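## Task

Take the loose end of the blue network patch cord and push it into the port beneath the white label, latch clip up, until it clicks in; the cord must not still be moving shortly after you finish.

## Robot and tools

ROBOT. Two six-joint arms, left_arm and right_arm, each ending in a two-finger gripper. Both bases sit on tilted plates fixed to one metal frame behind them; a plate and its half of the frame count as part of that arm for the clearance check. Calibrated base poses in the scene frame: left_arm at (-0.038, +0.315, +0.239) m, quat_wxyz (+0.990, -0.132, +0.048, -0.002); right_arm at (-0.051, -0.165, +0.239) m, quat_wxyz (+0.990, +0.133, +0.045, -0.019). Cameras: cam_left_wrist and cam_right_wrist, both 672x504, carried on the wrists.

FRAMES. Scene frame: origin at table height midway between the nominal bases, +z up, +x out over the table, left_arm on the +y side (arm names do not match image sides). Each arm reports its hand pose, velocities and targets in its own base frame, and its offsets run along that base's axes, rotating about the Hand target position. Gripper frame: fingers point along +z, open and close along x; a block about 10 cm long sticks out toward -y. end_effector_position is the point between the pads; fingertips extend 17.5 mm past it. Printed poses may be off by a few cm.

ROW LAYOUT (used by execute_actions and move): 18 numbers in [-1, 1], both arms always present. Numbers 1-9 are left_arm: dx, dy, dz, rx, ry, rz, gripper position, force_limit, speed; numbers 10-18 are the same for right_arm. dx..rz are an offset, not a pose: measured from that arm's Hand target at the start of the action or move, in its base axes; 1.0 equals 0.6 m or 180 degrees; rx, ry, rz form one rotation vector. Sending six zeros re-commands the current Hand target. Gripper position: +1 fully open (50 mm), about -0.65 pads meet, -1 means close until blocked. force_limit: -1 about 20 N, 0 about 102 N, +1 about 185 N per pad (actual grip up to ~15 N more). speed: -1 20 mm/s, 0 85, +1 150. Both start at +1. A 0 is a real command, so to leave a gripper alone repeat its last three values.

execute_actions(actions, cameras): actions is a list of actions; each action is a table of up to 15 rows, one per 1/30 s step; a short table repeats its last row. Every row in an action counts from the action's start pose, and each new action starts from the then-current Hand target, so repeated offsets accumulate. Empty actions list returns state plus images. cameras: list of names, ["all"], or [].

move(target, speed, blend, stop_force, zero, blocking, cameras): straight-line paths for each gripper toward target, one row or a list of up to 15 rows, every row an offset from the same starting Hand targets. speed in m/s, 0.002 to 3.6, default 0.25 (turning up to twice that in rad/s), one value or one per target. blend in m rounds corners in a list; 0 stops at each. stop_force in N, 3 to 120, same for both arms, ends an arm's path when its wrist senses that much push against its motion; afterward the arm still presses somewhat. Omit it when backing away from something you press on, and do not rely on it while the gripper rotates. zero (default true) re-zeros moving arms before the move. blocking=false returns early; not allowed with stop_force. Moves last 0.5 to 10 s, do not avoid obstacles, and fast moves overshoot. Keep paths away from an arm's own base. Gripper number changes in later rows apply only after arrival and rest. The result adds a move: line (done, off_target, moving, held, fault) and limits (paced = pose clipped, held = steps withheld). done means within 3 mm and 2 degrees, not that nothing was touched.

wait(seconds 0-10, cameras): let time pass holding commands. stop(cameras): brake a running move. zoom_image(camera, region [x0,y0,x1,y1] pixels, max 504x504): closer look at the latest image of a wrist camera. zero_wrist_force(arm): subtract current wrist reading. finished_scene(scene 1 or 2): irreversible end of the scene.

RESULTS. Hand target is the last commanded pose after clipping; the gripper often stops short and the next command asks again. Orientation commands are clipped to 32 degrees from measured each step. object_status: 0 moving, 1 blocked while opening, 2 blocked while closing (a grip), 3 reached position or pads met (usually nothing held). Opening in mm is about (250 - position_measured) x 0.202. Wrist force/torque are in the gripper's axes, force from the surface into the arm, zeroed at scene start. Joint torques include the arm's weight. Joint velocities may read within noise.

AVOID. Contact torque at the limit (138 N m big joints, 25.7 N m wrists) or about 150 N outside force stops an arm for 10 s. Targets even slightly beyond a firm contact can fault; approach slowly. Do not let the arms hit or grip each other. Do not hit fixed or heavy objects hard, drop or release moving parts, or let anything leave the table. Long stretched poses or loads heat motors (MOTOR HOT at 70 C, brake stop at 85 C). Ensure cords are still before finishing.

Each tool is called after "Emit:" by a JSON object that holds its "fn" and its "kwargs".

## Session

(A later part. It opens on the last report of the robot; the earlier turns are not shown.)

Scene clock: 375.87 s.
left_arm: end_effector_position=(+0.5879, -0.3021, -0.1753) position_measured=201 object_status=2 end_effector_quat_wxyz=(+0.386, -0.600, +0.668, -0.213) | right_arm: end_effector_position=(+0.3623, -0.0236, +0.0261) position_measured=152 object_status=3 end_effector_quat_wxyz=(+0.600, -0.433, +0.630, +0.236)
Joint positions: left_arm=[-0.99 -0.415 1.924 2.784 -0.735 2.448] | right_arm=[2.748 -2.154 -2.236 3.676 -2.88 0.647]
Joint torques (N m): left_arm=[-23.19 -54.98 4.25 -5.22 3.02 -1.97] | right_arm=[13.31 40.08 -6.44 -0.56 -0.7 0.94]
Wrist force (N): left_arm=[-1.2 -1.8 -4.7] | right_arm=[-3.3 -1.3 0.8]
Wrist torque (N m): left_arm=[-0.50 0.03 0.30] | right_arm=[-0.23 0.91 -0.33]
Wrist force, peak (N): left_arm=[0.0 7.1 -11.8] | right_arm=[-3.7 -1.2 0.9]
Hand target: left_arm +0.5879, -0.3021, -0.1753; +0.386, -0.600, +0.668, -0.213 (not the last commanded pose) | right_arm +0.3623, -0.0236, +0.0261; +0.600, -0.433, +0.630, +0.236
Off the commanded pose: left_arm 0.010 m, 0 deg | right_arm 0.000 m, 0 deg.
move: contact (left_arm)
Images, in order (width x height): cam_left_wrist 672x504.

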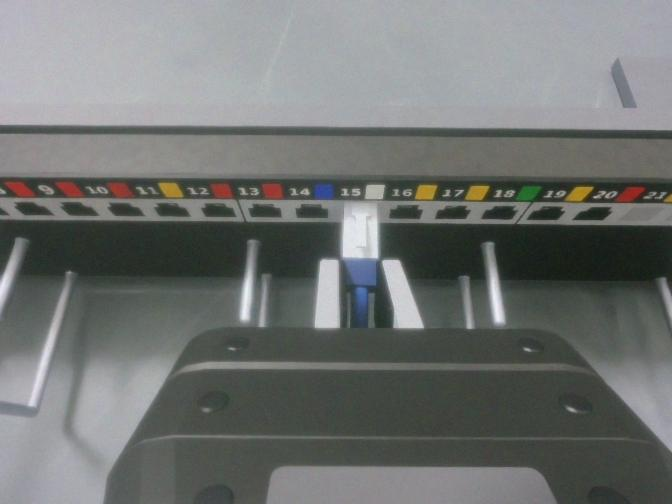

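Emit:
{"fn": "move", "kwargs": {"target": [[-0.005,0.0001,-0.0005,0,0,0,-1,-0.5,-1,0,0,0,0,0,0,0,-1,-1],[-0.0043,0.004,-0.0072,0.0004,0.0012,-0.0045,-1,-0.5,-1,0,0,0,0,0,0,0,-1,-1]], "speed": 0.02, "cameras": ["cam_left_wrist"]}}

Emit:
{"fn": "zoom_image", "kwargs": {"camera": "cam_left_wrist", "region": [286, 130, 436, 270]}}

Scene clock: 384.37 s.
left_arm: end_effector_position=(+0.5852, -0.2997, -0.1797) position_measured=201 object_status=2 end_effector_quat_wxyz=(+0.383, -0.595, +0.673, -0.214) | right_arm: end_effector_position=(+0.3623, -0.0236, +0.0261) position_measured=152 object_status=3 end_effector_quat_wxyz=(+0.600, -0.433, +0.630, +0.236)
Joint positions: left_arm=[-0.989 -0.404 1.931 2.755 -0.743 2.467] | right_arm=[2.748 -2.154 -2.236 3.676 -2.88 0.647]
Joint torques (N m): left_arm=[-2.45 -30.7 -17.73 -5.35 -1.34 2.37] | right_arm=[12.93 40.64 -6.29 -0.58 -0.73 0.77]
Wrist force (N): left_arm=[-1.7 -4.2 -2.5] | right_arm=[-3.4 -1.2 0.8]
Wrist torque (N m): left_arm=[-0.51 0.04 0.23] | right_arm=[-0.20 0.92 -0.33]
Wrist force, peak (N): left_arm=[-1.5 -4.9 -3.0] | right_arm=[-3.6 -1.2 1.0]
Hand target: left_arm +0.5853, -0.2997, -0.1796; +0.383, -0.595, +0.673, -0.214 | right_arm +0.3623, -0.0236, +0.0261; +0.600, -0.433, +0.630, +0.236
Off the commanded pose: left_arm 0.000 m, 0 deg | right_arm 0.000 m, 0 deg.
move: done
Images, in order (width x height): cam_left_wrist 672x504.

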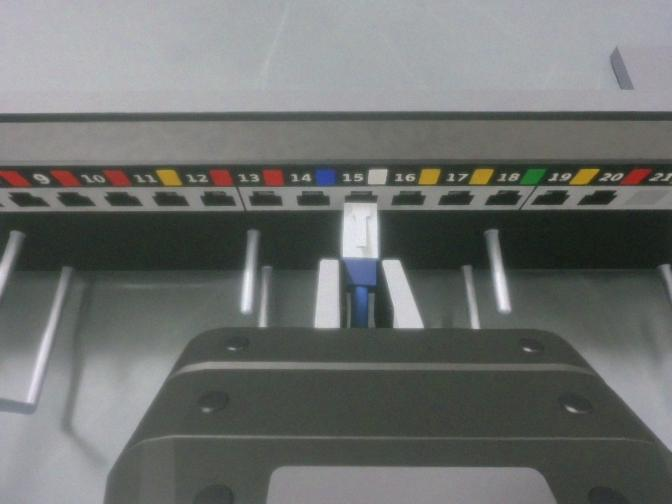

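Scaled by 3.360 from the camera's 672x504 image, which has a finer 960x720 frame.

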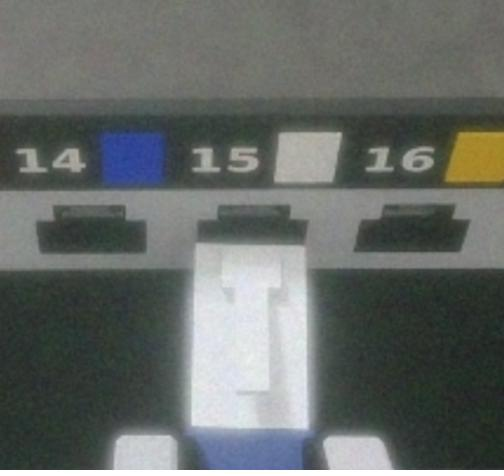

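Emit:
{"fn": "move", "kwargs": {"target": [0.0166,-0.0002,0.0016,0,0,0,-1,-0.5,-1,0,0,0,0,0,0,0,-1,-1], "speed": 0.012, "stop_force": 10, "cameras": ["cam_left_wrist"]}}

Emit:
{"fn": "zoom_image", "kwargs": {"camera": "cam_left_wrist", "region": [286, 160, 436, 300]}}

Scene clock: 389.80 s.
left_arm: end_effector_position=(+0.5952, -0.2998, -0.1787) position_measured=201 object_status=2 end_effector_quat_wxyz=(+0.383, -0.595, +0.673, -0.214) | right_arm: end_effector_position=(+0.3623, -0.0236, +0.0261) position_measured=152 object_status=3 end_effector_quat_wxyz=(+0.600, -0.433, +0.630, +0.236)
Joint positions: left_arm=[-0.972 -0.402 1.907 2.76 -0.75 2.489] | right_arm=[2.748 -2.154 -2.236 3.676 -2.88 0.647]
Joint torques (N m): left_arm=[-1.27 -32.71 -18.69 -1.76 0.03 2.5] | right_arm=[12.87 40.13 -6.05 -0.6 -0.79 0.76]
Wrist force (N): left_arm=[1.2 -0.4 -5.8] | right_arm=[-3.4 -1.1 0.8]
Wrist torque (N m): left_arm=[-0.48 0.04 0.27] | right_arm=[-0.19 0.92 -0.33]
Wrist force, peak (N): left_arm=[1.3 -0.2 -6.0] | right_arm=[-3.6 -1.2 0.9]
Hand target: left_arm +0.5952, -0.2998, -0.1787; +0.383, -0.595, +0.673, -0.214 | right_arm +0.3623, -0.0236, +0.0261; +0.600, -0.433, +0.630, +0.236
Off the commanded pose: left_arm 0.000 m, 0 deg | right_arm 0.000 m, 0 deg.
move: done
Images, in order (width x height): cam_left_wrist 672x504.

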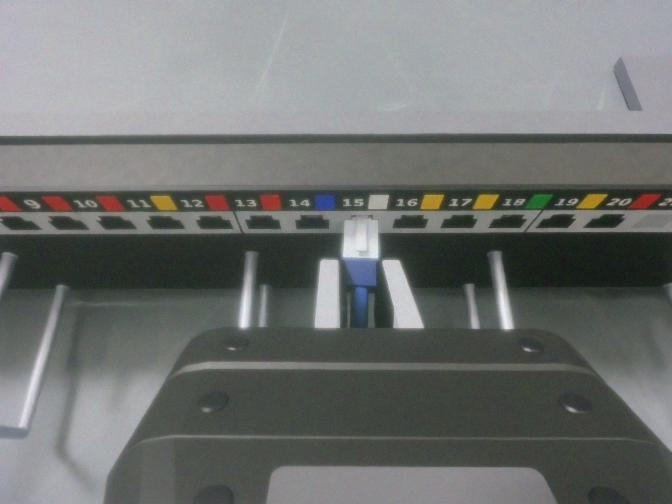

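Scaled by 3.360 from the camera's 672x504 image, which has a finer 960x720 frame.

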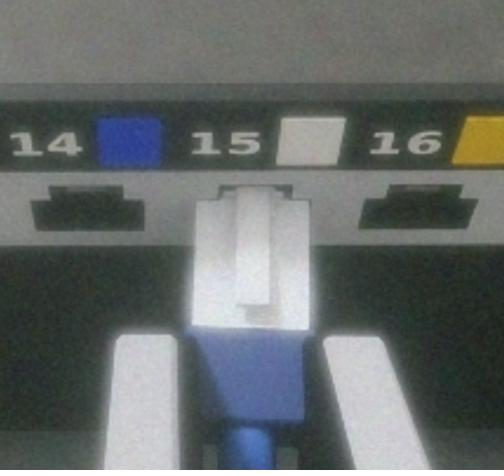

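Emit:
{"fn": "move", "kwargs": {"target": [0.02,-0.0002,0.0019,0,0,0,-1,-0.5,-1,0,0,0,0,0,0,0,-1,-1], "speed": 0.012, "stop_force": 40, "cameras": ["cam_left_wrist"]}}

Emit:
{"fn": "zoom_image", "kwargs": {"camera": "cam_left_wrist", "region": [286, 160, 436, 300]}}

Scene clock: 394.07 s.
left_arm: end_effector_position=(+0.6072, -0.3000, -0.1775) position_measured=201 object_status=2 end_effector_quat_wxyz=(+0.383, -0.595, +0.673, -0.214) | right_arm: end_effector_position=(+0.3623, -0.0236, +0.0261) position_measured=152 object_status=3 end_effector_quat_wxyz=(+0.600, -0.433, +0.630, +0.236)
Joint positions: left_arm=[-0.953 -0.399 1.879 2.767 -0.758 2.514] | right_arm=[2.748 -2.154 -2.236 3.676 -2.88 0.647]
Joint torques (N m): left_arm=[6.38 -36.11 -27.68 -3.33 1.8 2.52] | right_arm=[13.09 39.82 -5.97 -0.67 -0.91 0.59]
Wrist force (N): left_arm=[-0.7 18.4 -28.3] | right_arm=[-3.4 -1.1 0.8]
Wrist torque (N m): left_arm=[-0.05 -0.05 0.21] | right_arm=[-0.19 0.93 -0.33]
Wrist force, peak (N): left_arm=[1.6 21.4 -33.3] | right_arm=[-3.6 -1.3 1.0]
Hand target: left_arm +0.6072, -0.3000, -0.1775; +0.383, -0.595, +0.673, -0.214 | right_arm +0.3623, -0.0236, +0.0261; +0.600, -0.433, +0.630, +0.236
Off the commanded pose: left_arm 0.000 m, 0 deg | right_arm 0.000 m, 0 deg.
move: done
Images, in order (width x height): cam_left_wrist 672x504.

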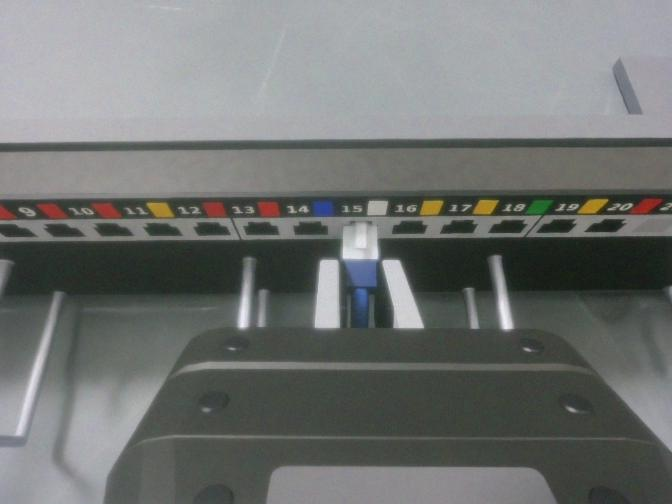

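Scaled by 3.360 from the camera's 672x504 image, which has a finer 960x720 frame.

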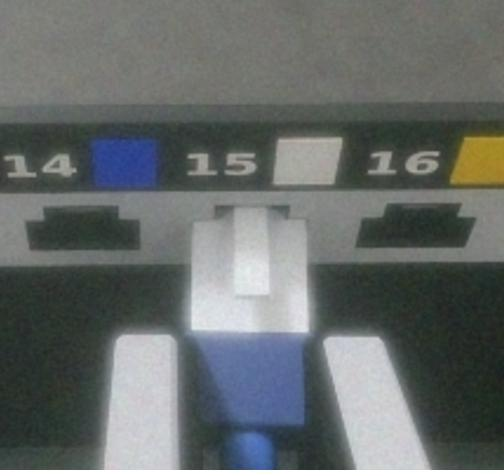

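Emit:
{"fn": "wait", "kwargs": {"seconds": 0.3, "cameras": ["all"]}}

Emit:
{"fn": "zoom_image", "kwargs": {"camera": "cam_left_wrist", "region": [286, 160, 436, 300]}}

Scene clock: 398.70 s.
left_arm: end_effector_position=(+0.6072, -0.3000, -0.1775) position_measured=201 object_status=2 end_effector_quat_wxyz=(+0.383, -0.595, +0.673, -0.214) | right_arm: end_effector_position=(+0.3623, -0.0236, +0.0261) position_measured=152 object_status=3 end_effector_quat_wxyz=(+0.600, -0.433, +0.630, +0.236)
Joint positions: left_arm=[-0.953 -0.399 1.879 2.767 -0.758 2.514] | right_arm=[2.748 -2.154 -2.236 3.676 -2.88 0.647]
Joint torques (N m): left_arm=[7.62 -35.86 -27.9 -3.23 1.89 2.52] | right_arm=[12.39 39.7 -6.36 -0.68 -0.93 0.5]
Wrist force (N): left_arm=[-0.6 18.4 -28.2] | right_arm=[-3.4 -1.1 0.7]
Wrist torque (N m): left_arm=[-0.04 -0.06 0.20] | right_arm=[-0.19 0.92 -0.33]
Wrist force, peak (N): left_arm=[-0.7 18.3 -28.8] | right_arm=[-3.7 -1.3 0.9]
Hand target: left_arm +0.6072, -0.3000, -0.1775; +0.383, -0.595, +0.673, -0.214 | right_arm +0.3623, -0.0236, +0.0261; +0.600, -0.433, +0.630, +0.236
Tool commands: left_gripper/position=-1.0 left_gripper/force_limit=-0.5 left_gripper/speed=-1.0 right_gripper/position=+0.0 right_gripper/force_limit=-1.0 right_gripper/speed=-1.0
Off the commanded pose: left_arm 0.000 m, 0 deg | right_arm 0.000 m, 0 deg.
wait: 0.30 s; at rest from the start

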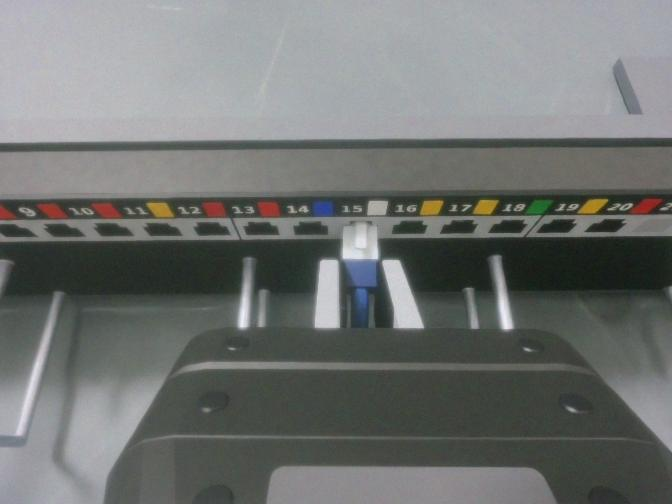

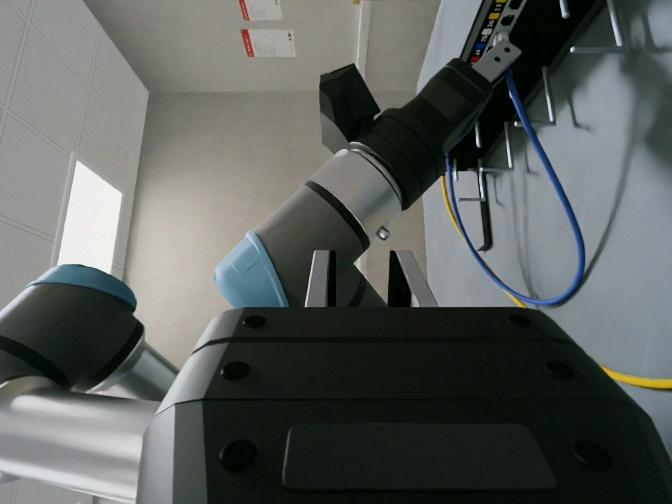

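Scaled by 3.360 from the camera's 672x504 image, which has a finer 960x720 frame.

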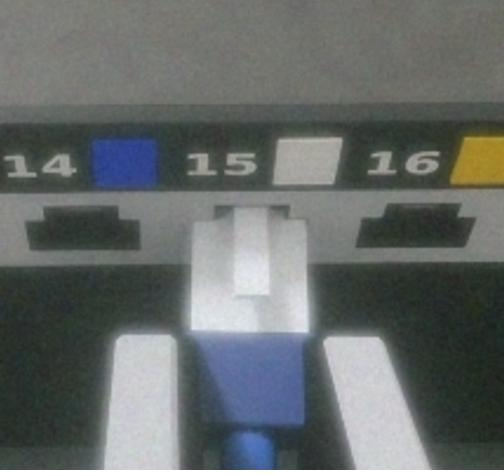

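Emit:
{"fn": "move", "kwargs": {"target": [0.0166,-0.0002,0.0016,0,0,0,-1,-0.5,-1,0,0,0,0,0,0,0,-1,-1], "speed": 0.012, "stop_force": 35, "cameras": ["cam_left_wrist"]}}

Emit:
{"fn": "zoom_image", "kwargs": {"camera": "cam_left_wrist", "region": [286, 160, 436, 300]}}

Scene clock: 406.53 s.
left_arm: end_effector_position=(+0.6172, -0.3001, -0.1766) position_measured=201 object_status=2 end_effector_quat_wxyz=(+0.383, -0.595, +0.673, -0.214) | right_arm: end_effector_position=(+0.3623, -0.0236, +0.0261) position_measured=152 object_status=3 end_effector_quat_wxyz=(+0.600, -0.433, +0.630, +0.236)
Joint positions: left_arm=[-0.938 -0.396 1.855 2.773 -0.765 2.534] | right_arm=[2.748 -2.154 -2.236 3.676 -2.88 0.647]
Joint torques (N m): left_arm=[7.91 -35.7 -27.95 -3.35 1.51 2.6] | right_arm=[13.43 39.89 -5.79 -0.58 -0.86 0.47]
Wrist force (N): left_arm=[-0.7 18.5 -29.4] | right_arm=[-3.3 -1.2 1.1]
Wrist torque (N m): left_arm=[-0.01 -0.06 0.19] | right_arm=[-0.21 0.91 -0.33]
Wrist force, peak (N): left_arm=[-0.4 21.5 -34.2] | right_arm=[-3.6 -1.3 1.1]
Hand target: left_arm +0.6172, -0.3001, -0.1766; +0.383, -0.595, +0.673, -0.214 | right_arm +0.3623, -0.0236, +0.0261; +0.600, -0.433, +0.630, +0.236
Off the commanded pose: left_arm 0.000 m, 0 deg | right_arm 0.000 m, 0 deg.
move: done
Images, in order (width x height): cam_left_wrist 672x504.

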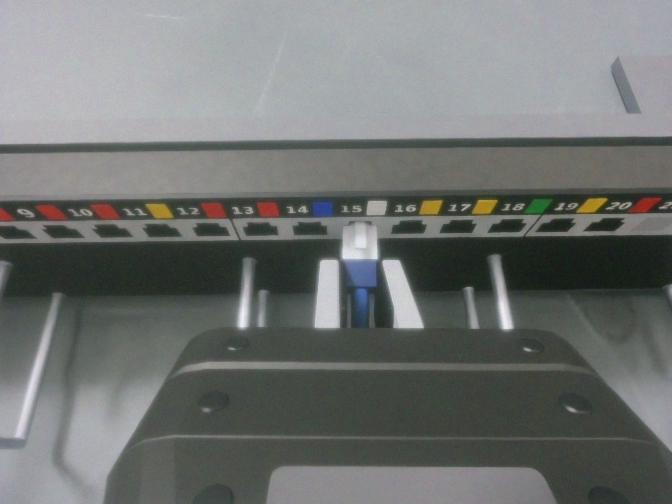

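Scaled by 3.360 from the camera's 672x504 image, which has a finer 960x720 frame.

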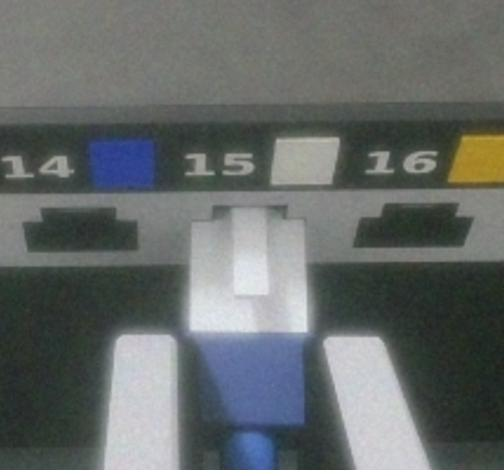

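Emit:
{"fn": "move", "kwargs": {"target": [-0.0116,0.0002,-0.0011,0,0,0,-1,-0.5,-1,0,0,0,0,0,0,0,-1,-1], "speed": 0.012, "cameras": ["cam_left_wrist"]}}

Emit:
{"fn": "zoom_image", "kwargs": {"camera": "cam_left_wrist", "region": [286, 160, 436, 300]}}

Scene clock: 410.60 s.
left_arm: end_effector_position=(+0.6103, -0.2999, -0.1772) position_measured=201 object_status=2 end_effector_quat_wxyz=(+0.383, -0.595, +0.673, -0.214) | right_arm: end_effector_position=(+0.3623, -0.0236, +0.0261) position_measured=152 object_status=3 end_effector_quat_wxyz=(+0.600, -0.433, +0.630, +0.236)
Joint positions: left_arm=[-0.948 -0.398 1.872 2.768 -0.761 2.52] | right_arm=[2.748 -2.154 -2.236 3.676 -2.88 0.647]
Joint torques (N m): left_arm=[-34.09 -46.79 14.54 -2.14 -0.3 -1.86] | right_arm=[12.97 39.53 -6.13 -0.65 -1.01 0.32]
Wrist force (N): left_arm=[-1.4 -31.4 15.5] | right_arm=[-3.4 -1.1 1.1]
Wrist torque (N m): left_arm=[-0.94 0.00 0.33] | right_arm=[-0.19 0.93 -0.33]
Wrist force, peak (N): left_arm=[3.4 -32.8 18.2] | right_arm=[-3.5 -1.3 1.1]
Hand target: left_arm +0.6102, -0.3000, -0.1772; +0.383, -0.595, +0.673, -0.214 | right_arm +0.3623, -0.0236, +0.0261; +0.600, -0.433, +0.630, +0.236
Off the commanded pose: left_arm 0.000 m, 0 deg | right_arm 0.000 m, 0 deg.
move: done
Images, in order (width x height): cam_left_wrist 672x504.

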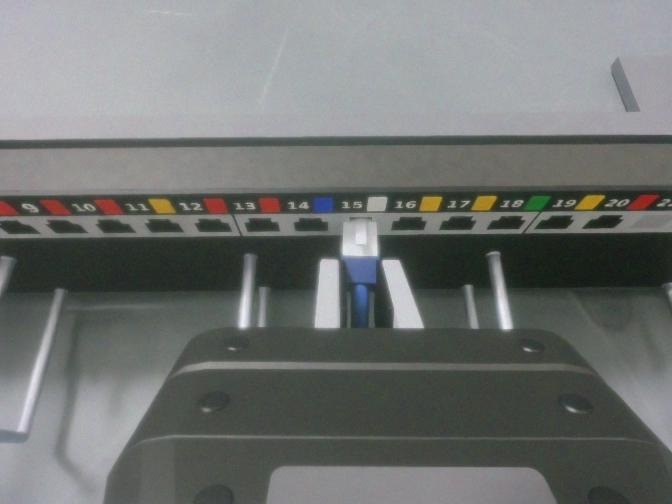

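Scaled by 3.360 from the camera's 672x504 image, which has a finer 960x720 frame.

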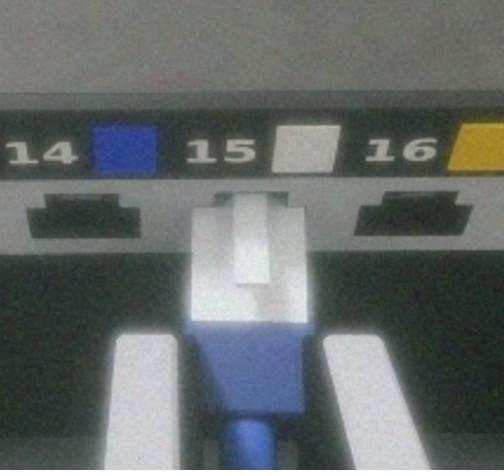

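Emit:
{"fn": "move", "kwargs": {"target": [0.003,0,0.0003,0,0,0,-1,-0.5,-1,0,0,0,0,0,0,0,-1,-1], "speed": 0.01}}

Emit:
{"fn": "move", "kwargs": {"target": [0,0,0,0,0,0,0.35,-0.5,-1,0,0,0,0,0,0,0,-1,-1]}}

Emit:
{"fn": "move", "kwargs": {"target": [-0.1083,0.0353,0.1217,0,0,0,0.35,-0.5,-1,0,0,0,0,0,0,0,-1,-1], "speed": 0.1, "cameras": ["cam_left_wrist"]}}

Emit:
{"fn": "zoom_image", "kwargs": {"camera": "cam_left_wrist", "region": [0, 100, 504, 340]}}

Scene clock: 414.67 s.
left_arm: end_effector_position=(+0.6120, -0.3000, -0.1771) position_measured=201 object_status=2 end_effector_quat_wxyz=(+0.383, -0.595, +0.673, -0.214) | right_arm: end_effector_position=(+0.3623, -0.0236, +0.0261) position_measured=152 object_status=3 end_effector_quat_wxyz=(+0.600, -0.433, +0.630, +0.236)
Joint positions: left_arm=[-0.946 -0.398 1.868 2.77 -0.762 2.524] | right_arm=[2.748 -2.154 -2.236 3.676 -2.88 0.647]
Joint torques (N m): left_arm=[-0.92 -32.43 -21.98 -2.1 -0.9 2.45] | right_arm=[12.88 39.13 -6.1 -0.65 -1.04 0.23]
Wrist force (N): left_arm=[-2.2 1.4 -7.7] | right_arm=[-3.4 -1.3 0.9]
Wrist torque (N m): left_arm=[-0.28 -0.02 0.21] | right_arm=[-0.23 0.92 -0.33]
Wrist force, peak (N): left_arm=[-1.3 -31.8 15.6] | right_arm=[-3.6 -1.4 0.9]
Hand target: left_arm +0.6120, -0.3000, -0.1771; +0.383, -0.595, +0.673, -0.214 | right_arm +0.3623, -0.0236, +0.0261; +0.600, -0.433, +0.630, +0.236
Off the commanded pose: left_arm 0.000 m, 0 deg | right_arm 0.000 m, 0 deg.
move: done

Scene clock: 415.90 s.
left_arm: end_effector_position=(+0.6121, -0.3000, -0.1771) position_measured=100 object_status=0 end_effector_quat_wxyz=(+0.383, -0.595, +0.673, -0.214) | right_arm: end_effector_position=(+0.3623, -0.0236, +0.0261) position_measured=152 object_status=3 end_effector_quat_wxyz=(+0.600, -0.433, +0.630, +0.236)
Joint positions: left_arm=[-0.946 -0.398 1.868 2.77 -0.762 2.524] | right_arm=[2.748 -2.154 -2.236 3.676 -2.88 0.647]
Joint torques (N m): left_arm=[-8.59 -37.3 -9.3 -5.22 2.55 2.45] | right_arm=[12.45 39.83 -6.02 -0.75 -1.05 0.27]
Wrist force (N): left_arm=[-1.5 -3.6 -3.4] | right_arm=[-3.6 -1.1 0.9]
Wrist torque (N m): left_arm=[-0.41 0.00 0.23] | right_arm=[-0.19 0.95 -0.33]
Wrist force, peak (N): left_arm=[-2.5 2.1 -8.2] | right_arm=[-3.6 -1.3 0.8]
Hand target: left_arm +0.6120, -0.3000, -0.1771; +0.383, -0.595, +0.673, -0.214 | right_arm +0.3623, -0.0236, +0.0261; +0.600, -0.433, +0.630, +0.236
Off the commanded pose: left_arm 0.000 m, 0 deg | right_arm 0.000 m, 0 deg.
move: done

Scene clock: 417.40 s.
left_arm: end_effector_position=(+0.5471, -0.2788, -0.1041) position_measured=100 object_status=3 end_effector_quat_wxyz=(+0.383, -0.595, +0.673, -0.214) | right_arm: end_effector_position=(+0.3623, -0.0236, +0.0261) position_measured=152 object_status=3 end_effector_quat_wxyz=(+0.600, -0.433, +0.630, +0.236)
Joint positions: left_arm=[-1.033 -0.62 2.148 2.798 -0.725 2.406] | right_arm=[2.748 -2.154 -2.236 3.676 -2.88 0.647]
Joint torques (N m): left_arm=[-24.18 -46.64 4.99 -1.28 3.46 -2.08] | right_arm=[12.82 39.13 -5.73 -0.82 -1.14 0.18]
Wrist force (N): left_arm=[-1.5 -3.6 -3.0] | right_arm=[-3.5 -1.2 0.9]
Wrist torque (N m): left_arm=[-0.43 -0.01 0.36] | right_arm=[-0.20 0.93 -0.33]
Wrist force, peak (N): left_arm=[-1.9 -3.4 -4.3] | right_arm=[-3.6 -1.2 1.0]
Hand target: left_arm +0.5471, -0.2788, -0.1040; +0.383, -0.595, +0.673, -0.214 | right_arm +0.3623, -0.0236, +0.0261; +0.600, -0.433, +0.630, +0.236
Off the commanded pose: left_arm 0.000 m, 0 deg | right_arm 0.000 m, 0 deg.
move: done
Images, in order (width x height): cam_left_wrist 672x504.

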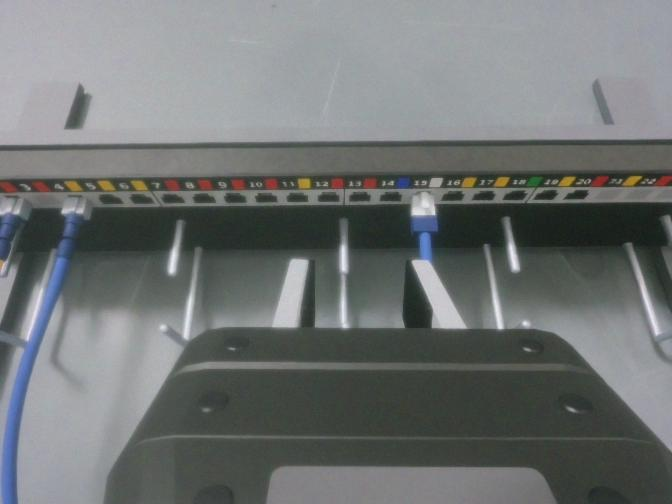

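Scaled by 1.000.

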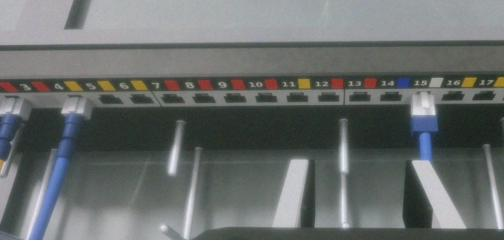

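Emit:
{"fn": "wait", "kwargs": {"seconds": 3}}

Emit:
{"fn": "finished_scene", "kwargs": {"scene": 1}}

Scene clock: 422.30 s.
left_arm: end_effector_position=(+0.5471, -0.2788, -0.1040) position_measured=100 object_status=3 end_effector_quat_wxyz=(+0.383, -0.595, +0.673, -0.214) | right_arm: end_effector_position=(+0.3623, -0.0236, +0.0261) position_measured=152 object_status=3 end_effector_quat_wxyz=(+0.600, -0.433, +0.630, +0.236)
Joint positions: left_arm=[-1.033 -0.62 2.149 2.798 -0.725 2.406] | right_arm=[2.748 -2.154 -2.236 3.676 -2.88 0.647]
Joint torques (N m): left_arm=[-23.47 -48.5 4.51 -1.25 3.42 -2.08] | right_arm=[13.07 39.41 -5.75 -0.78 -1.2 0.08]
Wrist force (N): left_arm=[-1.6 -3.4 -2.8] | right_arm=[-3.2 -1.3 0.9]
Wrist torque (N m): left_arm=[-0.40 0.02 0.36] | right_arm=[-0.23 0.89 -0.33]
Wrist force, peak (N): left_arm=[-1.8 -3.5 -3.3] | right_arm=[-3.7 -1.3 0.9]
Hand target: left_arm +0.5471, -0.2788, -0.1040; +0.383, -0.595, +0.673, -0.214 | right_arm +0.3623, -0.0236, +0.0261; +0.600, -0.433, +0.630, +0.236
Tool commands: left_gripper/position=+0.35 left_gripper/force_limit=-0.5 left_gripper/speed=-1.0 right_gripper/position=+0.0 right_gripper/force_limit=-1.0 right_gripper/speed=-1.0
Off the commanded pose: left_arm 0.000 m, 0 deg | right_arm 0.000 m, 0 deg.
wait: 3.00 s; at rest from the start

The scene is finished: the task was done.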